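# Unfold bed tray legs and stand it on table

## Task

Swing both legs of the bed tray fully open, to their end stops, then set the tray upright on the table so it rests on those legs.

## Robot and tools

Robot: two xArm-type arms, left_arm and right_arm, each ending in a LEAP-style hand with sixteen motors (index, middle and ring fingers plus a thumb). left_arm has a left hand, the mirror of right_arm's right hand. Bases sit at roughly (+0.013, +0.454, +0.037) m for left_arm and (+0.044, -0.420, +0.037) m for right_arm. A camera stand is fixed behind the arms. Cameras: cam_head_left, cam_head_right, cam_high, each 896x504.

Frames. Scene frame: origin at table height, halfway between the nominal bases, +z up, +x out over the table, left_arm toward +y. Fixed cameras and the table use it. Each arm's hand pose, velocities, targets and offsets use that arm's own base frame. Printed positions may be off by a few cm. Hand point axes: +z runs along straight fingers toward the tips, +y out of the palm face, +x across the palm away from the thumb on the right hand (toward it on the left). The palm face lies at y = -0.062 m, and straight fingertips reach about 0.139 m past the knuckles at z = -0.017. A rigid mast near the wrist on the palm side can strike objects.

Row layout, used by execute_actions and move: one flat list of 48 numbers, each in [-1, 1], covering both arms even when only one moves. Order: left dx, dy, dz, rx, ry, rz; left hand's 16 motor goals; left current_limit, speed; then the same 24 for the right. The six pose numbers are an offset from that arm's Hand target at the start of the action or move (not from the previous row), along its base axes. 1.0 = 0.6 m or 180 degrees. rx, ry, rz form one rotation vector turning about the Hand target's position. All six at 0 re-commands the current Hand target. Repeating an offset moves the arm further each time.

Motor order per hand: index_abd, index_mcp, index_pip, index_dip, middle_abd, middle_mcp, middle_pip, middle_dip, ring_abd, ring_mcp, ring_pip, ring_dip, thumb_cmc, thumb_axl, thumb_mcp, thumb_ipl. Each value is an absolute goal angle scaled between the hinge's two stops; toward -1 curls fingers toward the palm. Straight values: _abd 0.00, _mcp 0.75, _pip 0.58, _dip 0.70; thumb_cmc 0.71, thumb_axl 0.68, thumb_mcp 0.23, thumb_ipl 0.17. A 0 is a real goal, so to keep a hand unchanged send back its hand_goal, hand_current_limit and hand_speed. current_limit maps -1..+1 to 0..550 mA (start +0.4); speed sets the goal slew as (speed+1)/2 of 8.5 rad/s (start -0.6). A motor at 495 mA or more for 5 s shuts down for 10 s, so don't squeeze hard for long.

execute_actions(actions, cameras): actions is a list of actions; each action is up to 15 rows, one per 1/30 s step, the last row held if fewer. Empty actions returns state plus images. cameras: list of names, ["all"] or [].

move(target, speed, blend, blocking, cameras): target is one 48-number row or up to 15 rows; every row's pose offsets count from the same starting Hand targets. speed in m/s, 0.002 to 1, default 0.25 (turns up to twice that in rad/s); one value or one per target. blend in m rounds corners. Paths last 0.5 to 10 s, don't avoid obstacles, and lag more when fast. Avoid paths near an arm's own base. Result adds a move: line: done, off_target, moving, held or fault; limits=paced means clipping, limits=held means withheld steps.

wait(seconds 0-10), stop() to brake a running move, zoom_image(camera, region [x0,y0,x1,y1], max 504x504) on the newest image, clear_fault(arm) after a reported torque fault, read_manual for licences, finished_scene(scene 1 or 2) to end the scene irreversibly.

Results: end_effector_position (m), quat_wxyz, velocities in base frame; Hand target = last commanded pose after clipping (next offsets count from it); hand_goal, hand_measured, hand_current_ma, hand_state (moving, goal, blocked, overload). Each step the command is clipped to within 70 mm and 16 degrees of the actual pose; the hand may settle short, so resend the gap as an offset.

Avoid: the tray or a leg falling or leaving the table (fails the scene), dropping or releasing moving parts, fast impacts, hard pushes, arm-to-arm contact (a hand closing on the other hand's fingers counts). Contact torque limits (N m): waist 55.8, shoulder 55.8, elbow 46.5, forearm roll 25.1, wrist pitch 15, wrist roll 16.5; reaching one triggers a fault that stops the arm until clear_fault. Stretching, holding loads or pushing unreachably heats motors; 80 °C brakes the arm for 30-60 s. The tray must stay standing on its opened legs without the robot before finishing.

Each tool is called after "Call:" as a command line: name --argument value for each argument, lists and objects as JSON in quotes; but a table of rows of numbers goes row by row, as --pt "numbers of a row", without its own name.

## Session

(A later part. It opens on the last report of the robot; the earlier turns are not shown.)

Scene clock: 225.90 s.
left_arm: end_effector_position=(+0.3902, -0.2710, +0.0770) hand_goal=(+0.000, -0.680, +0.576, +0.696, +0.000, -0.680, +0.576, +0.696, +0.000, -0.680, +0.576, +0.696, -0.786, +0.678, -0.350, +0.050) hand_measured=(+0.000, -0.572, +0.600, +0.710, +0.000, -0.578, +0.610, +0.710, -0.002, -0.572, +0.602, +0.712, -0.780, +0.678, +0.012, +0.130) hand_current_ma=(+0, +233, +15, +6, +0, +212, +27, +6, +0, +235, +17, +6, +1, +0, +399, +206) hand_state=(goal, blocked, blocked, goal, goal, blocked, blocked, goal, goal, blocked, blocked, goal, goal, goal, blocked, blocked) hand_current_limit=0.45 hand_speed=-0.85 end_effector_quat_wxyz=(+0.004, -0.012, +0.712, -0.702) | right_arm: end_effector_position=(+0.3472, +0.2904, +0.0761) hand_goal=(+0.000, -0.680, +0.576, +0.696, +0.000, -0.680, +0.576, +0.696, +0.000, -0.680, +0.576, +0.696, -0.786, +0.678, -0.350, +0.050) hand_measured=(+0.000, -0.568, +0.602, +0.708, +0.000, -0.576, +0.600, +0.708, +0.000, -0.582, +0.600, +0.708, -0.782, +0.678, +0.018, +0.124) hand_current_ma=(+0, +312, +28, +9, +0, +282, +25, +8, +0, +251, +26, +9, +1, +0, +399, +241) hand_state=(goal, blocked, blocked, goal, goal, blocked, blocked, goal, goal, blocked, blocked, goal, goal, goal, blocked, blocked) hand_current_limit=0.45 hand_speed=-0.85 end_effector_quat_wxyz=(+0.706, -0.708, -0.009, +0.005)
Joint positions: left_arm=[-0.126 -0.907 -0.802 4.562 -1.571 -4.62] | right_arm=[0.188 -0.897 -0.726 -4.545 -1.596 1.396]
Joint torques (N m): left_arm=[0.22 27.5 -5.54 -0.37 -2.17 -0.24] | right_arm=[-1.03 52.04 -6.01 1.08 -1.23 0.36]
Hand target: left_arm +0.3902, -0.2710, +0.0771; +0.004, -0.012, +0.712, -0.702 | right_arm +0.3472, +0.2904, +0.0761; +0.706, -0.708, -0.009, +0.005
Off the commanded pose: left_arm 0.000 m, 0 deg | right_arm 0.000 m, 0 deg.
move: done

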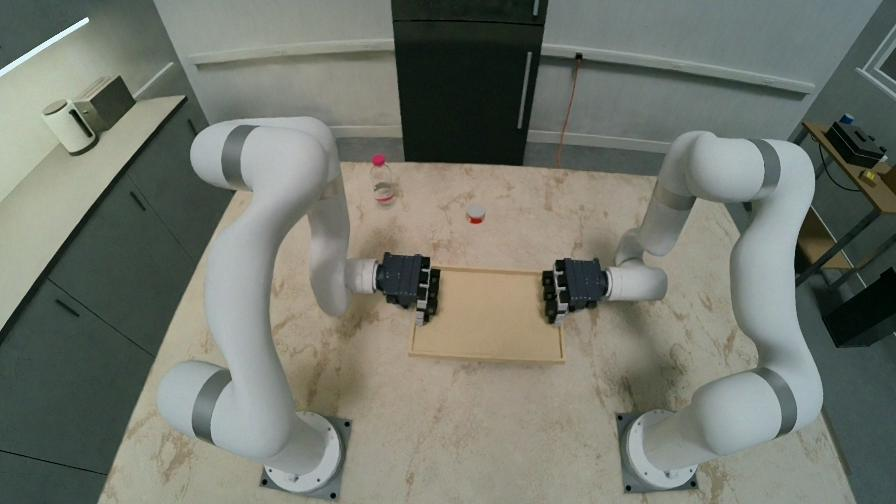

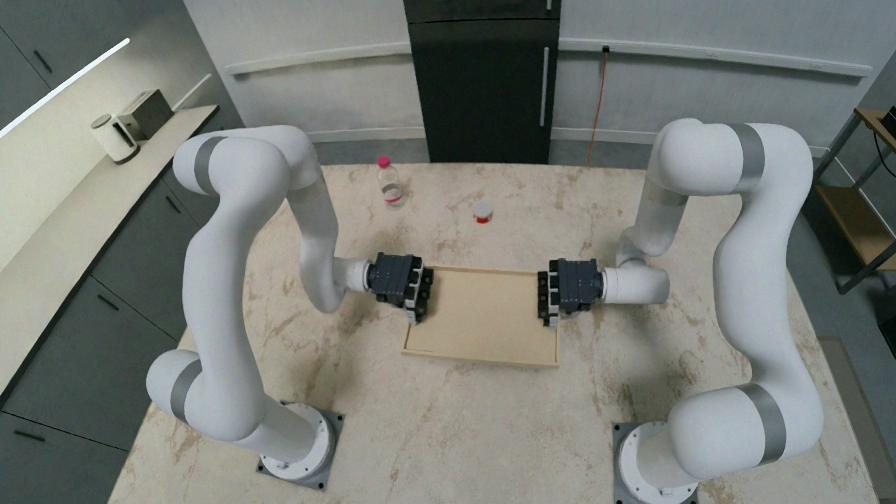

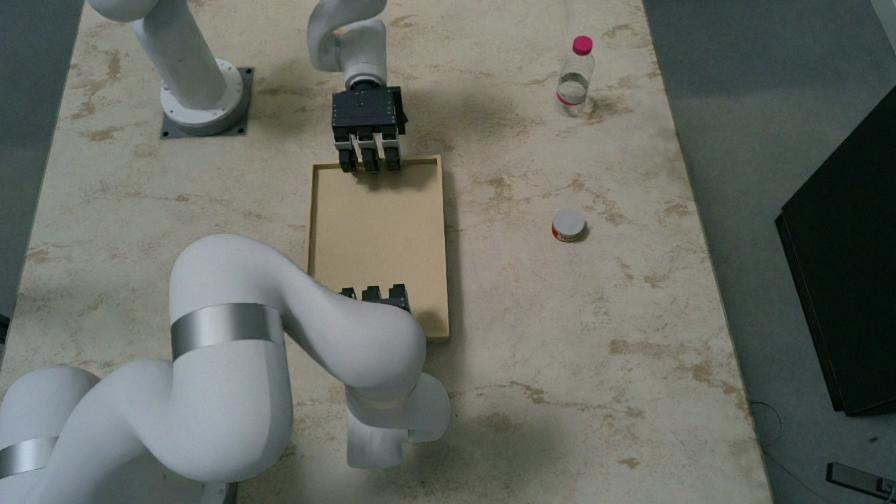

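Call:
move --target '[0,0,0.25,0,0,0,0,-0.68,0.576,0.696,0,-0.68,0.576,0.696,0,-0.68,0.576,0.696,-0.786,0.678,-0.35,0.05,0.45,-0.85,0,0,0.25,0,0,0,0,-0.68,0.576,0.696,0,-0.68,0.576,0.696,0,-0.68,0.576,0.696,-0.786,0.678,-0.35,0.05,0.45,-0.85]' --cameras '["all"]' --speed 0.06

Call:
zoom_image --camera "cam_high" --region '[270, 100, 480, 360]'

Call:
zoom_image --camera "cam_head_left" --region '[370, 220, 600, 400]'

Scene clock: 230.30 s.
left_arm: end_effector_position=(+0.3902, -0.2710, +0.2270) hand_goal=(+0.000, -0.680, +0.576, +0.696, +0.000, -0.680, +0.576, +0.696, +0.000, -0.680, +0.576, +0.696, -0.786, +0.678, -0.350, +0.050) hand_measured=(+0.000, -0.574, +0.600, +0.710, +0.000, -0.578, +0.610, +0.710, -0.002, -0.572, +0.604, +0.712, -0.780, +0.678, +0.012, +0.130) hand_current_ma=(+0, +230, +15, +6, +0, +212, +27, +6, +0, +235, +18, +6, +1, +0, +399, +206) hand_state=(goal, blocked, blocked, goal, goal, blocked, blocked, goal, goal, blocked, blocked, goal, goal, goal, blocked, blocked) hand_current_limit=0.45 hand_speed=-0.85 end_effector_quat_wxyz=(+0.004, -0.012, +0.712, -0.702) | right_arm: end_effector_position=(+0.3471, +0.2904, +0.2261) hand_goal=(+0.000, -0.680, +0.576, +0.696, +0.000, -0.680, +0.576, +0.696, +0.000, -0.680, +0.576, +0.696, -0.786, +0.678, -0.350, +0.050) hand_measured=(+0.000, -0.568, +0.602, +0.708, +0.000, -0.576, +0.600, +0.708, +0.000, -0.584, +0.602, +0.708, -0.782, +0.678, +0.018, +0.124) hand_current_ma=(+0, +312, +29, +9, +0, +281, +26, +9, +0, +249, +26, +9, +1, +0, +399, +241) hand_state=(goal, blocked, blocked, goal, goal, blocked, blocked, goal, goal, blocked, blocked, goal, goal, goal, blocked, blocked) hand_current_limit=0.45 hand_speed=-0.85 end_effector_quat_wxyz=(+0.706, -0.708, -0.009, +0.005)
Joint positions: left_arm=[-0.126 -0.499 -0.683 4.568 -1.529 -4.905] | right_arm=[0.188 -0.46 -0.598 -4.545 -1.544 1.7]
Joint torques (N m): left_arm=[2.33 22.76 -10.56 0.25 -2.05 -0.27] | right_arm=[-2.42 44.2 -14.2 -0.21 -1.2 0.22]
Hand target: left_arm +0.3902, -0.2710, +0.2271; +0.004, -0.012, +0.712, -0.702 | right_arm +0.3472, +0.2904, +0.2261; +0.706, -0.708, -0.009, +0.005
Off the commanded pose: left_arm 0.000 m, 0 deg | right_arm 0.000 m, 0 deg.
move: done

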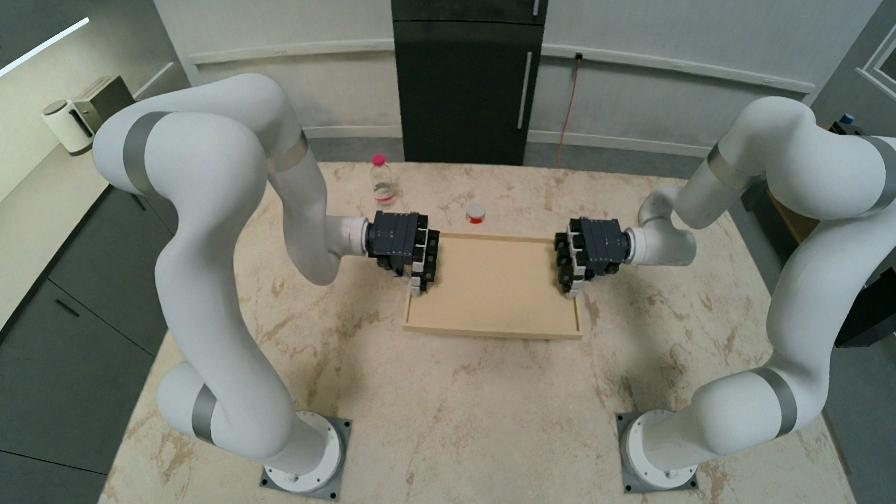

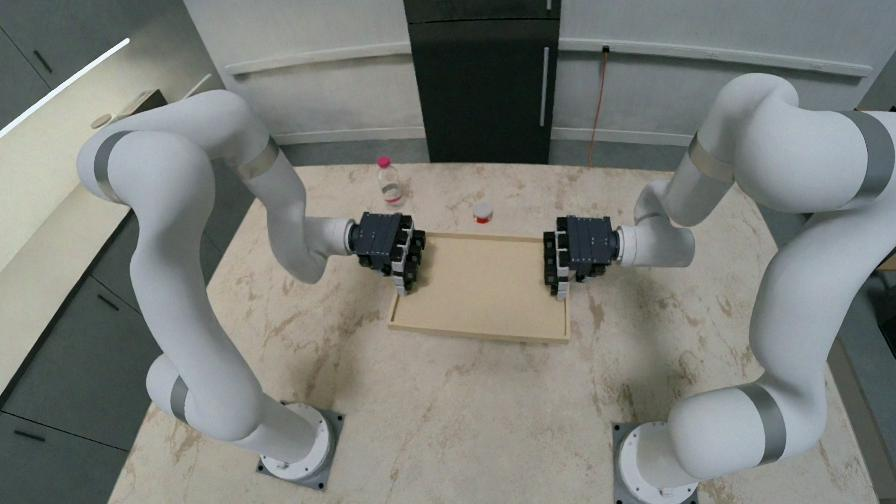

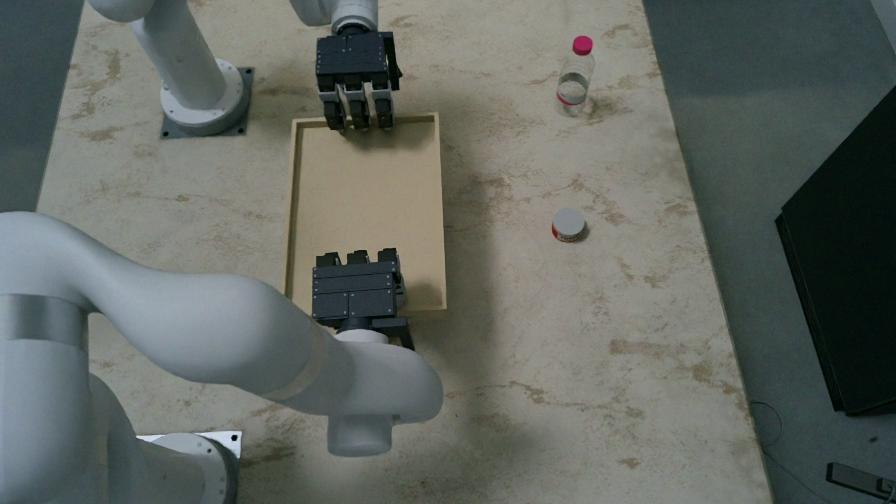

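Scaled by 1.938 from the camera's 896x504 image, which has a finer 1280x720 frame.

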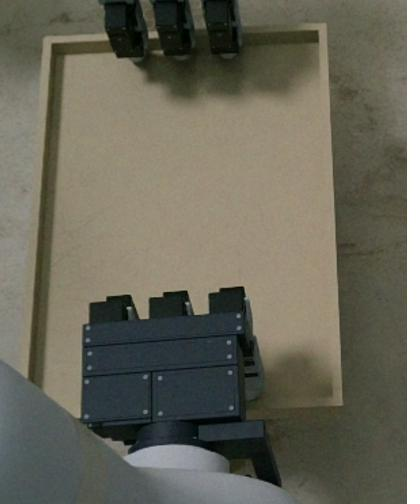

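Scaled by 2.191 from the camera's 896x504 image, which has a finer 1280x720 frame.

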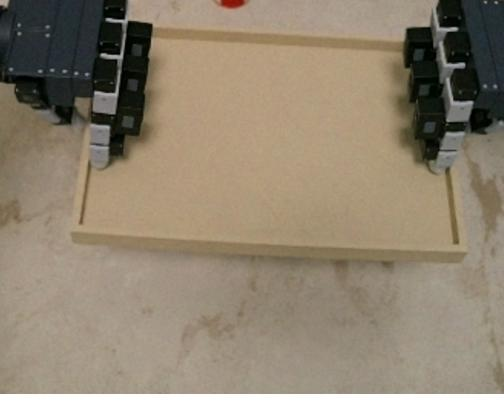

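Call:
move --pt "0.012 0.001 -0.053 -0.0093 0.222 0 0 -0.68 0.576 0.696 0 -0.68 0.576 0.696 0 -0.68 0.576 0.696 -0.786 0.678 -0.35 0.05 0.45 -0.85 0.012 0 -0.053 -0.0045 0.222 0 0 -0.68 0.576 0.696 0 -0.68 0.576 0.696 0 -0.68 0.576 0.696 -0.786 0.678 -0.35 0.05 0.45 -0.85" --pt "-0.002 0 -0.142 -0.0187 0.444 0 0 -0.68 0.576 0.696 0 -0.68 0.576 0.696 0 -0.68 0.576 0.696 -0.786 0.678 -0.35 0.05 0.45 -0.85 -0.002 0 -0.142 -0.0089 0.444 0 0 -0.68 0.576 0.696 0 -0.68 0.576 0.696 0 -0.68 0.576 0.696 -0.786 0.678 -0.35 0.05 0.45 -0.85" --cameras '["all"]' --speed 0.1 --blend 0.01

Call:
zoom_image --camera "cam_high" --region '[270, 100, 480, 360]'

Call:
zoom_image --camera "cam_head_left" --region '[370, 220, 600, 400]'

Scene clock: 255.30 s.
left_arm: end_effector_position=(+0.3890, -0.2710, +0.1419) hand_goal=(+0.000, -0.680, +0.576, +0.696, +0.000, -0.680, +0.576, +0.696, +0.000, -0.680, +0.576, +0.696, -0.786, +0.678, -0.350, +0.050) hand_measured=(-0.012, -0.578, +0.602, +0.712, -0.014, -0.578, +0.612, +0.712, -0.014, -0.572, +0.608, +0.712, -0.790, +0.678, +0.012, +0.130) hand_current_ma=(-3, +214, +16, +7, -5, +209, +29, +6, -5, +235, +24, +7, +0, +0, +399, +206) hand_state=(goal, blocked, blocked, goal, goal, blocked, blocked, goal, goal, blocked, blocked, goal, goal, goal, blocked, blocked) hand_current_limit=0.45 hand_speed=-0.85 end_effector_quat_wxyz=(+0.454, +0.460, -0.530, +0.549) | right_arm: end_effector_position=(+0.3460, +0.2904, +0.1409) hand_goal=(+0.000, -0.680, +0.576, +0.696, +0.000, -0.680, +0.576, +0.696, +0.000, -0.680, +0.576, +0.696, -0.786, +0.678, -0.350, +0.050) hand_measured=(-0.022, -0.568, +0.608, +0.710, -0.026, -0.576, +0.604, +0.710, -0.022, -0.586, +0.604, +0.710, -0.798, +0.678, +0.018, +0.120) hand_current_ma=(-18, +312, +39, +12, -23, +279, +31, +10, -17, +241, +31, +11, -9, +0, +399, +215) hand_state=(blocked, blocked, blocked, goal, blocked, blocked, blocked, goal, blocked, blocked, blocked, goal, goal, goal, blocked, blocked) hand_current_limit=0.45 hand_speed=-0.85 end_effector_quat_wxyz=(+0.538, -0.549, +0.446, +0.458)
Joint positions: left_arm=[-0.104 -1.043 -1.013 4.585 -1.591 -6.088] | right_arm=[0.164 -1.011 -0.928 -4.572 -1.581 2.878]
Joint torques (N m): left_arm=[-0.91 23.17 -8.48 0.04 -3.29 -0.71] | right_arm=[0.74 44.95 -13.94 0.18 -2.19 1.3]
Hand target: left_arm +0.3890, -0.2710, +0.1419; +0.454, +0.460, -0.530, +0.549 | right_arm +0.3460, +0.2904, +0.1409; +0.538, -0.549, +0.446, +0.458
Off the commanded pose: left_arm 0.000 m, 0 deg | right_arm 0.000 m, 0 deg.
move: done

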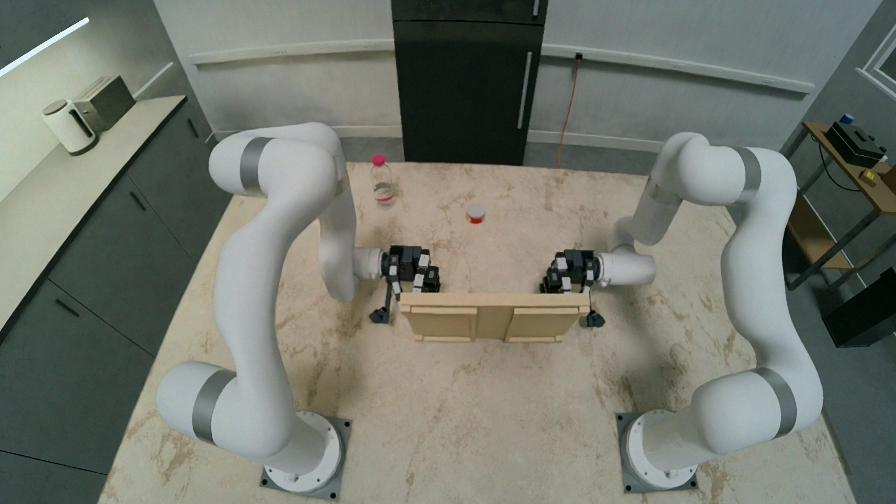

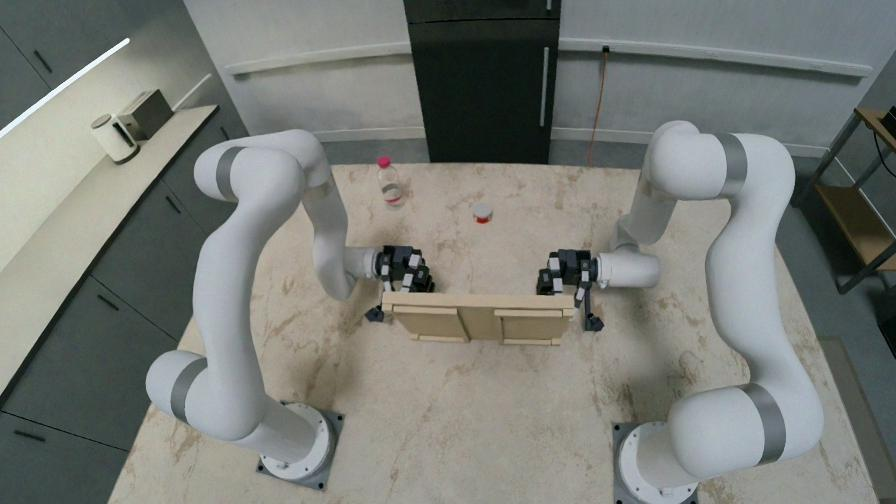

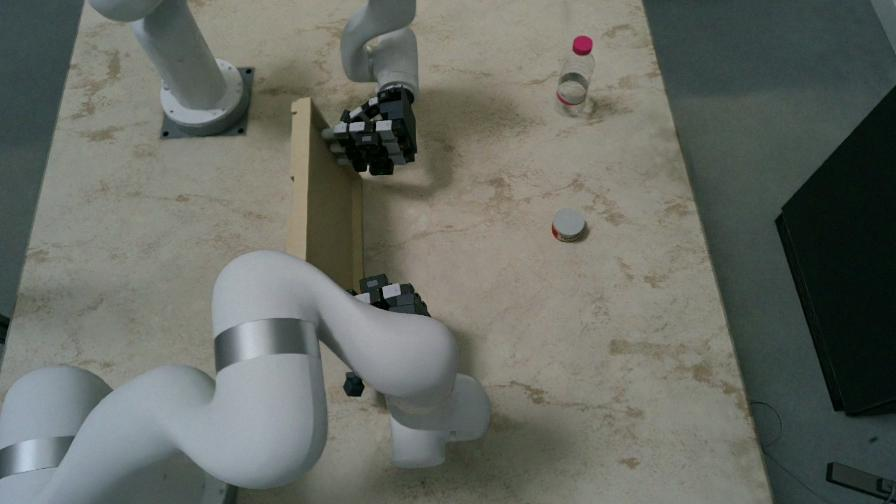

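Scaled by 1.938 from the camera's 896x504 image, which has a finer 1280x720 frame.

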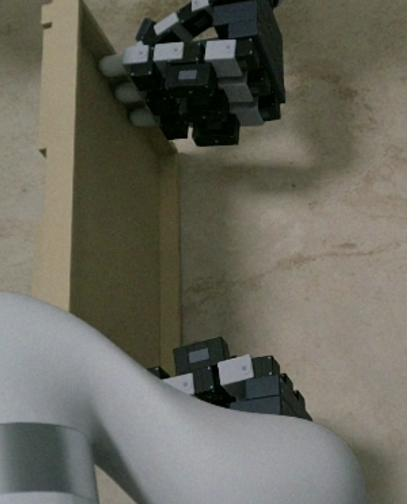

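Scaled by 2.191 from the camera's 896x504 image, which has a finer 1280x720 frame.

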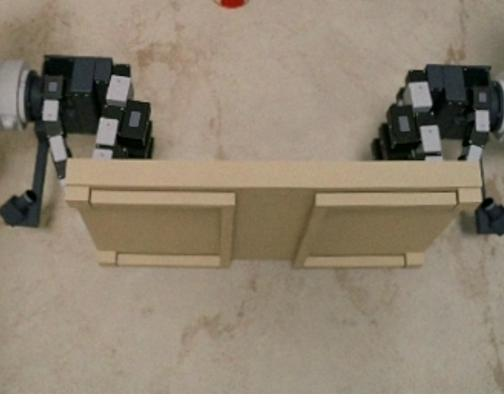

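Call:
zoom_image --camera "cam_head_left" --region '[395, 285, 495, 350]'

Call:
zoom_image --camera "cam_head_left" --region '[495, 285, 595, 350]'

Call:
zoom_image --camera "cam_high" --region '[280, 90, 360, 190]'

Scaled by 5.040 from the camera's 896x504 image, which has a finer 1280x720 frame.

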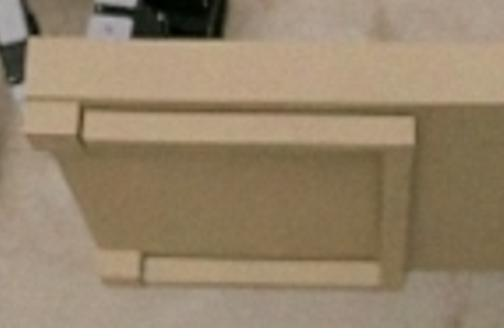

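Scaled by 5.040 from the camera's 896x504 image, which has a finer 1280x720 frame.

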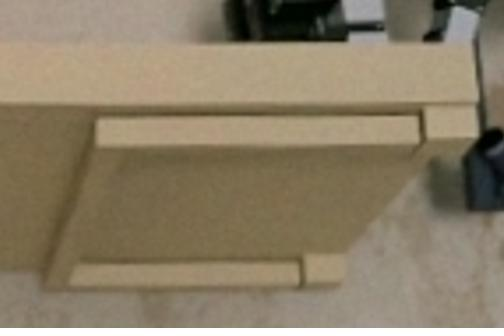

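Scaled by 5.040 from the camera's 896x504 image, which has a finer 1280x720 frame.

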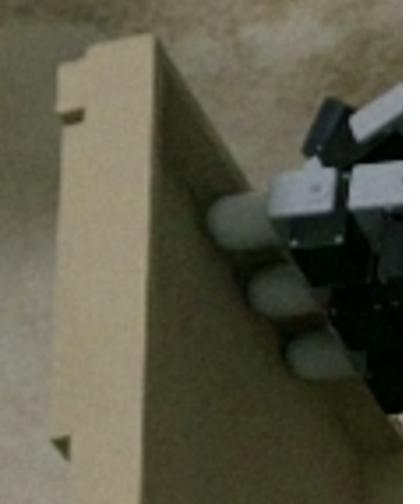

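Call:
move --target '[-0.033,-0.001,-0.067,-0.0023,0.0545,0,0,-0.68,0.576,0.696,0,-0.68,0.576,0.696,0,-0.68,0.576,0.696,-0.786,0.678,-0.35,0.05,0.45,-0.85,-0.033,-0.0005,-0.067,-0.0011,0.0545,0,0,-0.68,0.576,0.696,0,-0.68,0.576,0.696,0,-0.68,0.576,0.696,-0.786,0.678,-0.35,0.05,0.45,-0.85]' --cameras '["all"]' --speed 0.06

Call:
zoom_image --camera "cam_high" --region '[260, 80, 420, 240]'

Call:
zoom_image --camera "cam_head_left" --region '[370, 220, 600, 400]'

Scene clock: 299.80 s.
left_arm: end_effector_position=(+0.3692, -0.2716, +0.1017) hand_goal=(+0.000, -0.680, +0.576, +0.696, +0.000, -0.680, +0.576, +0.696, +0.000, -0.680, +0.576, +0.696, -0.786, +0.678, -0.350, +0.050) hand_measured=(-0.002, -0.678, +0.578, +0.698, +0.000, -0.578, +0.624, +0.718, -0.014, -0.678, +0.578, +0.698, -0.774, +0.682, -0.054, +0.098) hand_current_ma=(+0, +0, +0, +0, +0, +209, +49, +12, -4, +0, +0, +0, +5, +1, +399, +85) hand_state=(goal, goal, goal, goal, goal, blocked, blocked, blocked, goal, goal, goal, goal, goal, goal, blocked, blocked) hand_current_limit=0.45 hand_speed=-0.85 end_effector_quat_wxyz=(+0.500, +0.504, -0.487, +0.510) | right_arm: end_effector_position=(+0.3262, +0.2901, +0.1007) hand_goal=(+0.000, -0.680, +0.576, +0.696, +0.000, -0.680, +0.576, +0.696, +0.000, -0.680, +0.576, +0.696, -0.786, +0.678, -0.350, +0.050) hand_measured=(-0.012, -0.676, +0.578, +0.698, -0.006, -0.582, +0.610, +0.710, -0.012, -0.676, +0.578, +0.700, -0.792, +0.676, -0.026, +0.092) hand_current_ma=(-7, +1, +1, +1, -2, +251, +41, +11, -6, +1, +1, +1, -2, +0, +399, +96) hand_state=(goal, goal, goal, goal, goal, blocked, blocked, goal, goal, goal, goal, goal, goal, goal, blocked, blocked) hand_current_limit=0.45 hand_speed=-0.85 end_effector_quat_wxyz=(+0.497, -0.509, +0.492, +0.503)
Joint positions: left_arm=[-0.111 -1.169 -1.036 4.578 -1.608 -6.158] | right_arm=[0.172 -1.143 -0.956 -4.567 -1.597 2.945]
Joint torques (N m): left_arm=[-2.4 22.39 -7.8 -0.49 -3.63 -0.48] | right_arm=[1.47 43.17 -11.9 0.9 -1.78 0.67]
Hand target: left_arm +0.3692, -0.2716, +0.1017; +0.500, +0.504, -0.487, +0.510 | right_arm +0.3262, +0.2901, +0.1007; +0.497, -0.509, +0.492, +0.503
Off the commanded pose: left_arm 0.000 m, 0 deg | right_arm 0.000 m, 0 deg.
move: done

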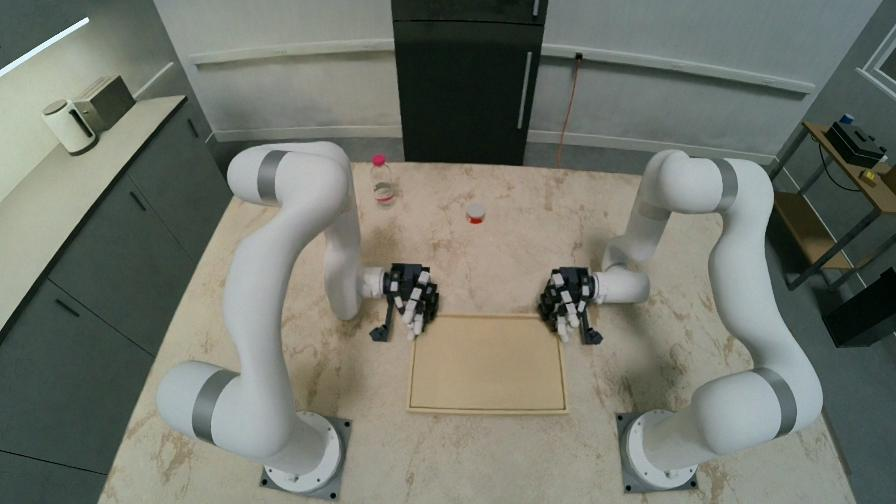

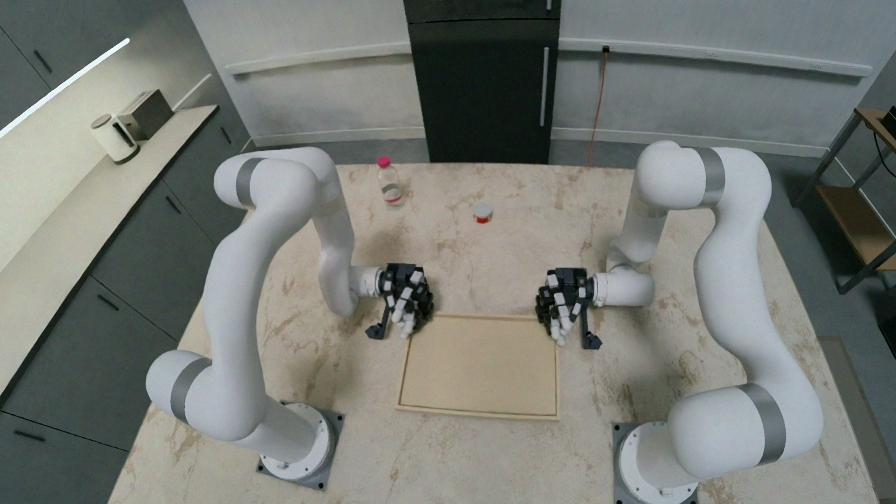

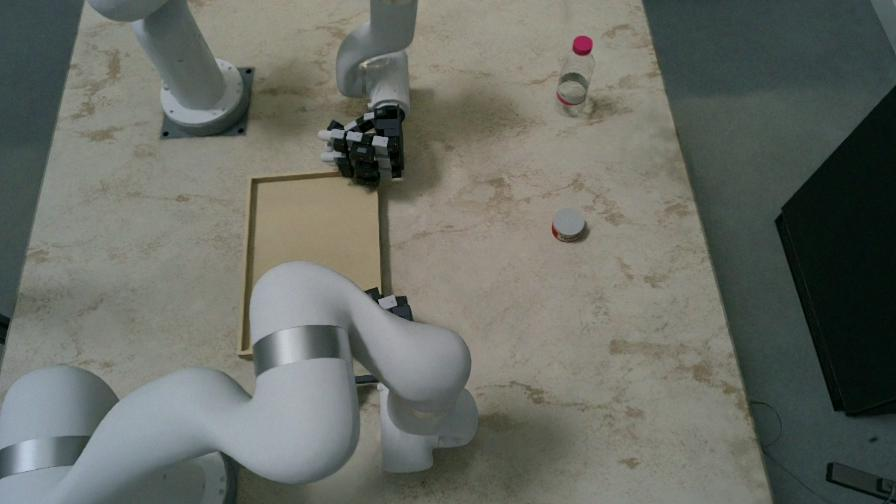

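Scaled by 3.150 from the camera's 896x504 image, which has a finer 1280x720 frame.

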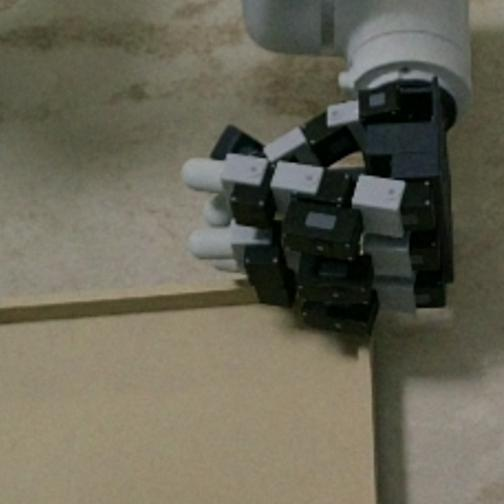

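Scaled by 2.191 from the camera's 896x504 image, which has a finer 1280x720 frame.

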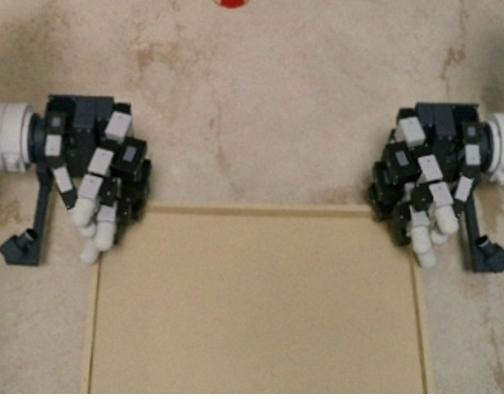

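Call:
move --pt "0 0 0 0 0 0 0 -0.274 0.576 0.696 0 -0.274 0.576 0.696 0 -0.274 0.576 0.696 -0.786 0.678 0.168 0.11 0.2 -0.6 0 0 0 0 0 0 0 -0.274 0.576 0.696 0 -0.274 0.576 0.696 0 -0.274 0.576 0.696 -0.786 0.678 0.168 0.11 0.2 -0.6" --pt "-0.05 0.01 0.167 0.0105 -0.25 0 0 -0.274 0.576 0.696 0 -0.274 0.576 0.696 0 -0.274 0.576 0.696 -0.786 0.678 0.168 0.11 0.2 -0.6 -0.05 -0.01 0.167 0.005 -0.25 0 0 -0.274 0.576 0.696 0 -0.274 0.576 0.696 0 -0.274 0.576 0.696 -0.786 0.678 0.168 0.11 0.2 -0.6" --pt "-0.153 -0.027 0.069 0.021 -0.4985 0 0 -0.274 0.576 0.696 0 -0.274 0.576 0.696 0 -0.274 0.576 0.696 -0.786 0.678 0.168 0.11 0.2 -0.6 -0.163 -0.024 0.0705 0.01 -0.4985 0 0 -0.274 0.576 0.696 0 -0.274 0.576 0.696 0 -0.274 0.576 0.696 -0.786 0.678 0.168 0.11 0.2 -0.6" --cameras '["all"]' --speed 0.25 --blend '[0,0.03,0]'

Call:
zoom_image --camera "cam_high" --region '[200, 80, 420, 240]'

Call:
zoom_image --camera "cam_head_left" --region '[370, 240, 600, 440]'

Call:
zoom_image --camera "cam_head_right" --region '[370, 240, 600, 440]'

Scene clock: 332.13 s.
left_arm: end_effector_position=(+0.2774, -0.2878, +0.1431) hand_goal=(+0.000, -0.274, +0.576, +0.696, +0.000, -0.274, +0.576, +0.696, +0.000, -0.274, +0.576, +0.696, -0.786, +0.678, +0.168, +0.110) hand_measured=(-0.002, -0.276, +0.578, +0.698, -0.004, -0.276, +0.578, +0.698, -0.004, -0.276, +0.578, +0.698, -0.786, +0.678, +0.166, +0.112) hand_current_ma=(+0, +0, +0, +0, +0, +0, +0, +0, +0, +0, +0, +0, +0, +0, +0, +0) hand_state=(goal, goal, goal, goal, goal, goal, goal, goal, goal, goal, goal, goal, goal, goal, goal, goal) hand_current_limit=0.20 hand_speed=-0.60 end_effector_quat_wxyz=(+0.004, -0.012, +0.712, -0.702) | right_arm: end_effector_position=(+0.2284, +0.2757, +0.1430) hand_goal=(+0.000, -0.274, +0.576, +0.696, +0.000, -0.274, +0.576, +0.696, +0.000, -0.274, +0.576, +0.696, -0.786, +0.678, +0.168, +0.110) hand_measured=(-0.004, -0.276, +0.578, +0.698, -0.002, -0.276, +0.578, +0.698, -0.002, -0.276, +0.578, +0.698, -0.786, +0.676, +0.166, +0.112) hand_current_ma=(-1, -1, +0, +1, -1, -1, +0, +1, -1, -1, +0, +1, +0, +0, +0, +1) hand_state=(goal, goal, goal, goal, goal, goal, goal, goal, goal, goal, goal, goal, goal, goal, goal, goal) hand_current_limit=0.20 hand_speed=-0.60 end_effector_quat_wxyz=(+0.706, -0.708, -0.009, +0.005)
Joint positions: left_arm=[-0.228 -0.639 -0.459 4.463 -1.6 -4.548] | right_arm=[0.218 -0.629 -0.36 -4.519 -1.62 1.301]
Joint torques (N m): left_arm=[-2.23 14.93 -3.42 -0.32 -3.73 0.22] | right_arm=[2.06 28.36 -2.8 1.03 -1.74 -0.45]
Hand target: left_arm +0.2774, -0.2878, +0.1431; +0.004, -0.012, +0.712, -0.702 | right_arm +0.2284, +0.2757, +0.1430; +0.706, -0.708, -0.009, +0.005
Off the commanded pose: left_arm 0.000 m, 0 deg | right_arm 0.000 m, 0 deg.
move: done

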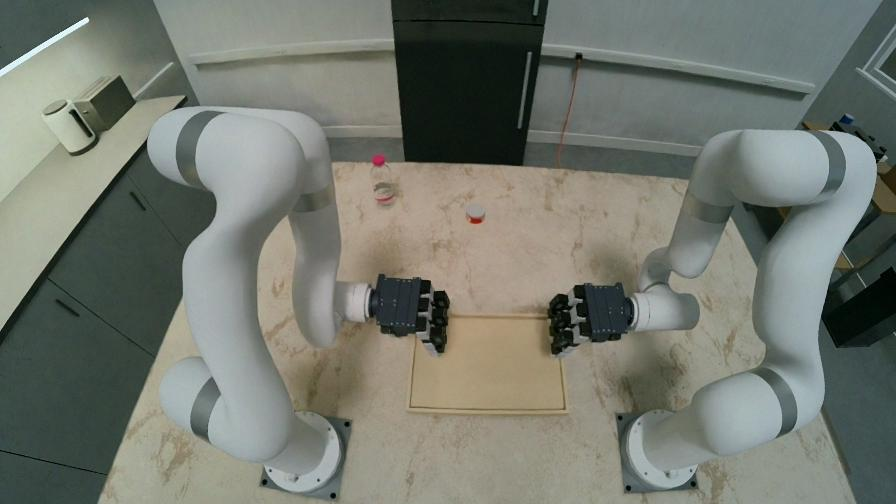

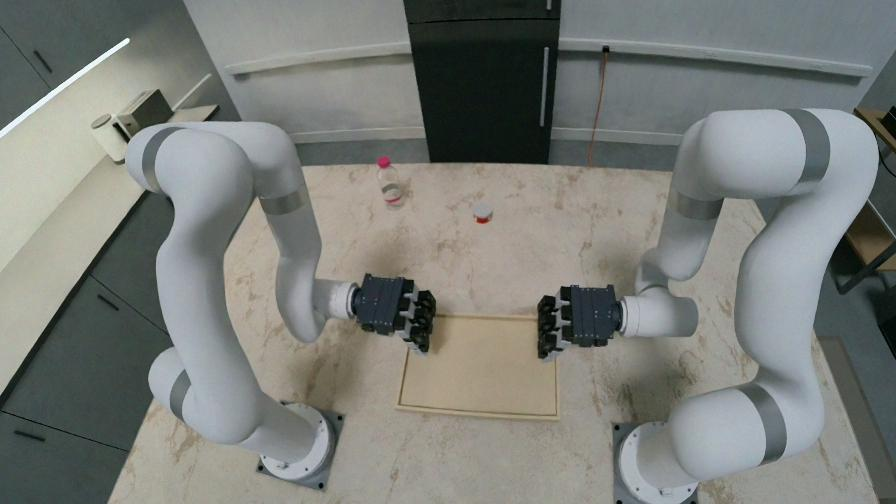

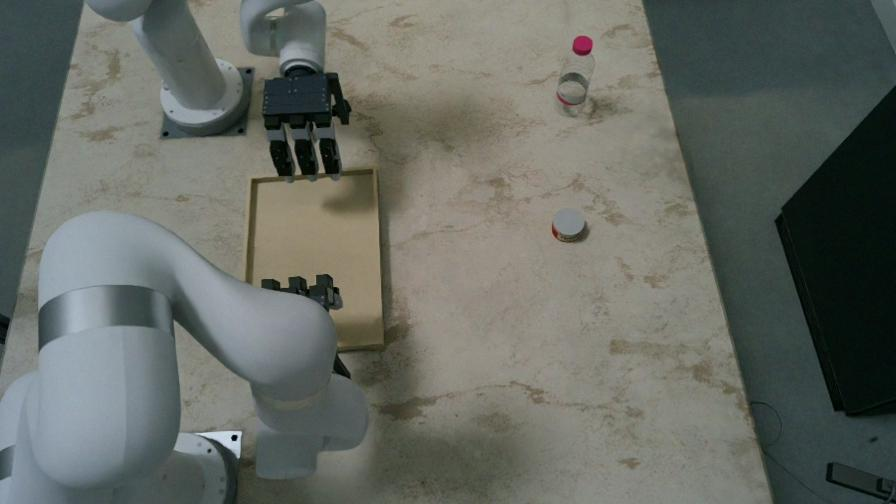

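Scaled by 2.291 from the camera's 896x504 image, which has a finer 1280x720 frame.

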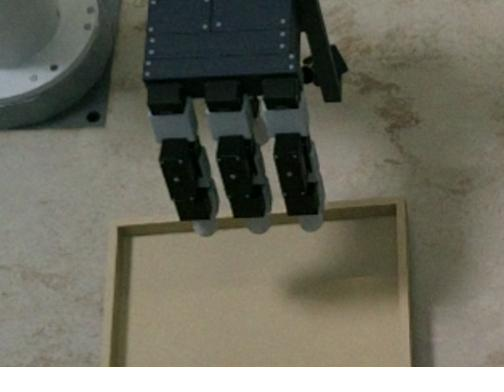

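Scaled by 2.191 from the camera's 896x504 image, which has a finer 1280x720 frame.

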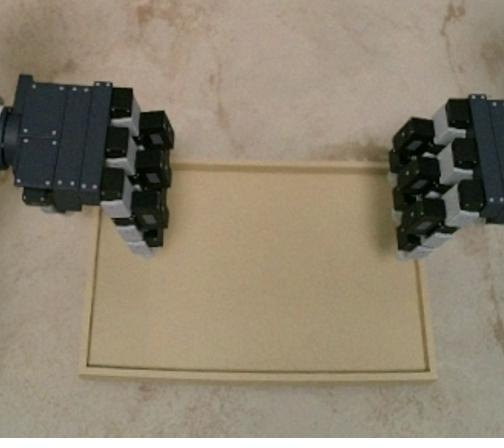

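Scaled by 2.191 from the camera's 896x504 image, which has a finer 1280x720 frame.

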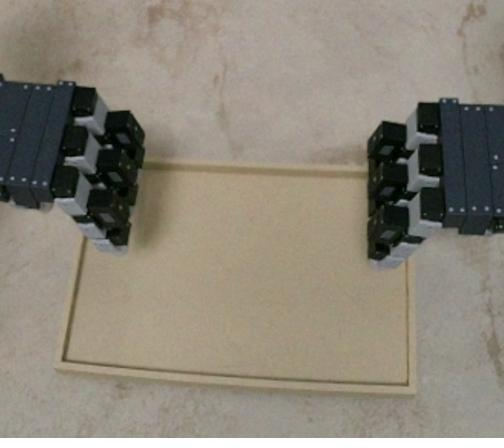

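Call:
move --pt "-0.03 0 0 0 0 0 0 -0.274 0.576 0.696 0 -0.274 0.576 0.696 0 -0.274 0.576 0.696 -0.786 0.678 0.168 0.11 0.2 -0.6 -0.03 0 0 0 0 0 0 -0.274 0.576 0.696 0 -0.274 0.576 0.696 0 -0.274 0.576 0.696 -0.786 0.678 0.168 0.11 0.2 -0.6" --pt "-0.03 0 -0.157 0 0 0 0 -0.274 0.576 0.696 0 -0.274 0.576 0.696 0 -0.274 0.576 0.696 -0.786 0.678 0.168 0.11 0.2 -0.6 -0.03 0 -0.158 0 0 0 0 -0.274 0.576 0.696 0 -0.274 0.576 0.696 0 -0.274 0.576 0.696 -0.786 0.678 0.168 0.11 0.2 -0.6" --cameras '["all"]' --speed 0.08 --blend 0.005

Call:
zoom_image --camera "cam_high" --region '[220, 120, 400, 240]'

Call:
zoom_image --camera "cam_head_left" --region '[370, 240, 600, 440]'

Scene clock: 339.83 s.
left_arm: end_effector_position=(+0.2594, -0.2878, +0.0489) hand_goal=(+0.000, -0.274, +0.576, +0.696, +0.000, -0.274, +0.576, +0.696, +0.000, -0.274, +0.576, +0.696, -0.786, +0.678, +0.168, +0.110) hand_measured=(-0.002, -0.276, +0.578, +0.698, -0.004, -0.276, +0.578, +0.698, -0.004, -0.276, +0.578, +0.698, -0.786, +0.678, +0.166, +0.112) hand_current_ma=(+0, +0, +0, +0, +0, +0, +0, +0, +0, +0, +0, +0, +0, +0, +0, +0) hand_state=(goal, goal, goal, goal, goal, goal, goal, goal, goal, goal, goal, goal, goal, goal, goal, goal) hand_current_limit=0.20 hand_speed=-0.60 end_effector_quat_wxyz=(+0.004, -0.012, +0.712, -0.702) | right_arm: end_effector_position=(+0.2104, +0.2757, +0.0482) hand_goal=(+0.000, -0.274, +0.576, +0.696, +0.000, -0.274, +0.576, +0.696, +0.000, -0.274, +0.576, +0.696, -0.786, +0.678, +0.168, +0.110) hand_measured=(-0.002, -0.276, +0.578, +0.698, -0.002, -0.276, +0.578, +0.698, -0.002, -0.276, +0.578, +0.698, -0.786, +0.676, +0.166, +0.112) hand_current_ma=(-1, -1, +0, +1, -1, -1, +0, +1, -1, -1, +0, +1, +0, +0, +0, +1) hand_state=(goal, goal, goal, goal, goal, goal, goal, goal, goal, goal, goal, goal, goal, goal, goal, goal) hand_current_limit=0.20 hand_speed=-0.60 end_effector_quat_wxyz=(+0.706, -0.708, -0.009, +0.005)
Joint positions: left_arm=[-0.242 -0.961 -0.548 4.463 -1.662 -4.324] | right_arm=[0.234 -0.989 -0.467 -4.524 -1.674 1.052]
Joint torques (N m): left_arm=[-1.81 18.47 -3.28 1.09 -3.61 0.23] | right_arm=[1.84 31.71 -2.5 -1.05 -1.64 -0.44]
Hand target: left_arm +0.2594, -0.2878, +0.0489; +0.004, -0.012, +0.712, -0.702 | right_arm +0.2104, +0.2757, +0.0482; +0.706, -0.708, -0.009, +0.005
Off the commanded pose: left_arm 0.000 m, 0 deg | right_arm 0.000 m, 0 deg.
move: done

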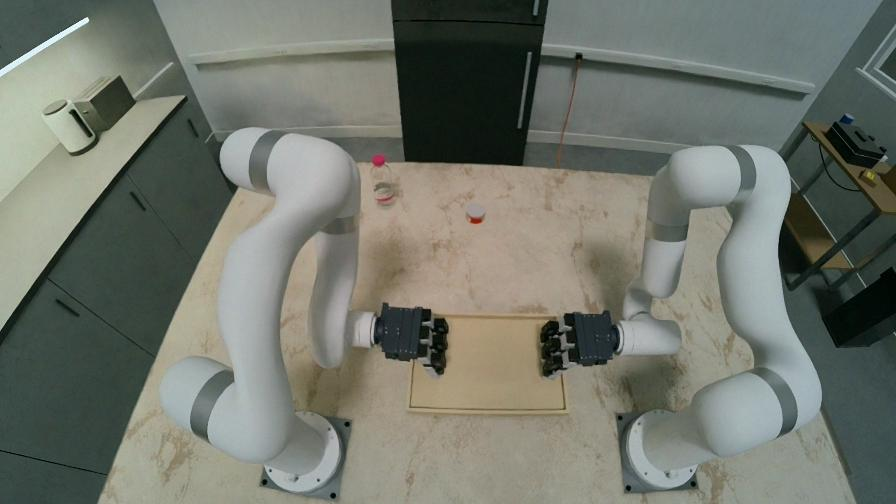

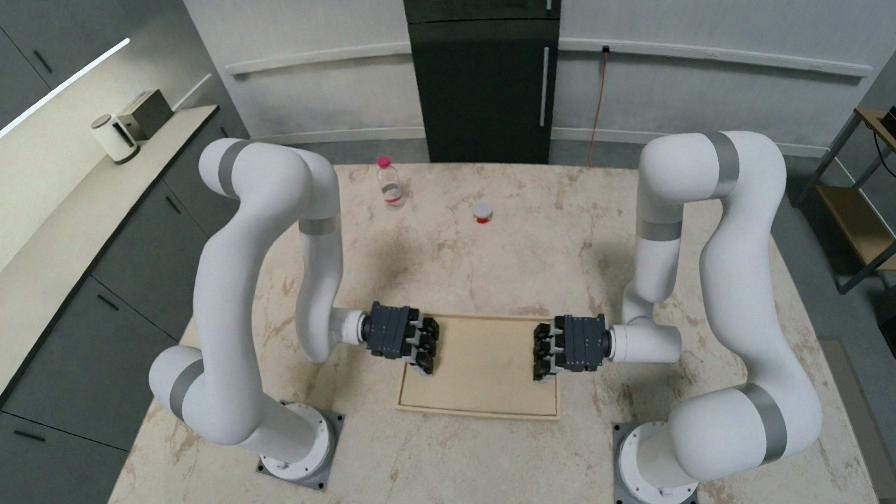

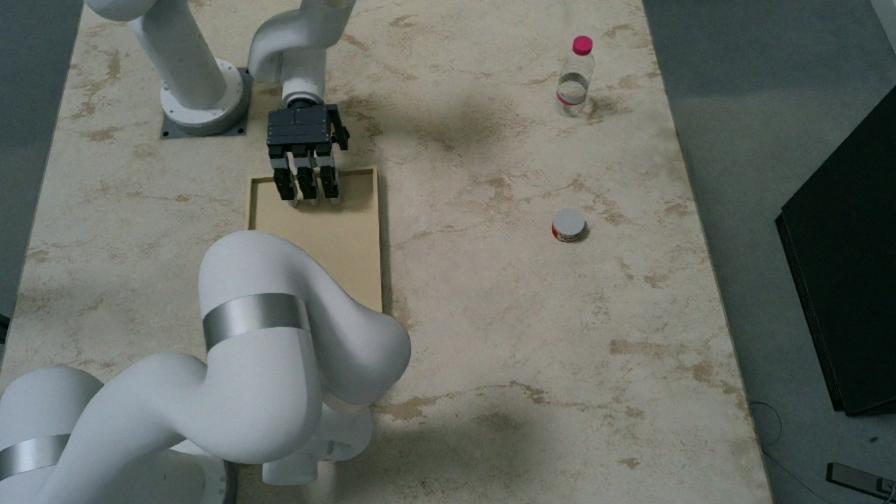

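Scaled by 2.800 from the camera's 896x504 image, which has a finer 1280x720 frame.

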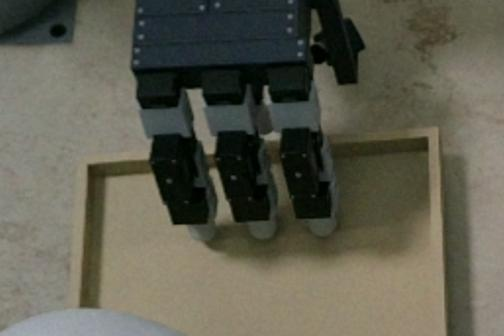

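Scaled by 2.191 from the camera's 896x504 image, which has a finer 1280x720 frame.

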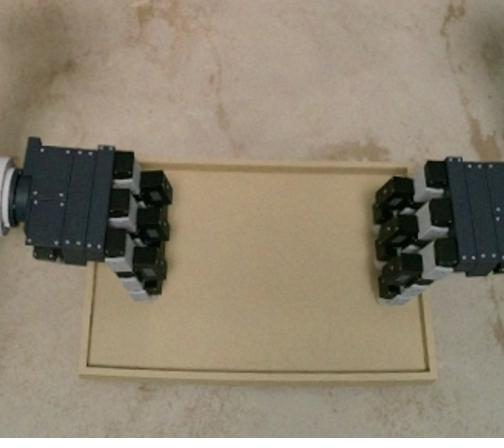

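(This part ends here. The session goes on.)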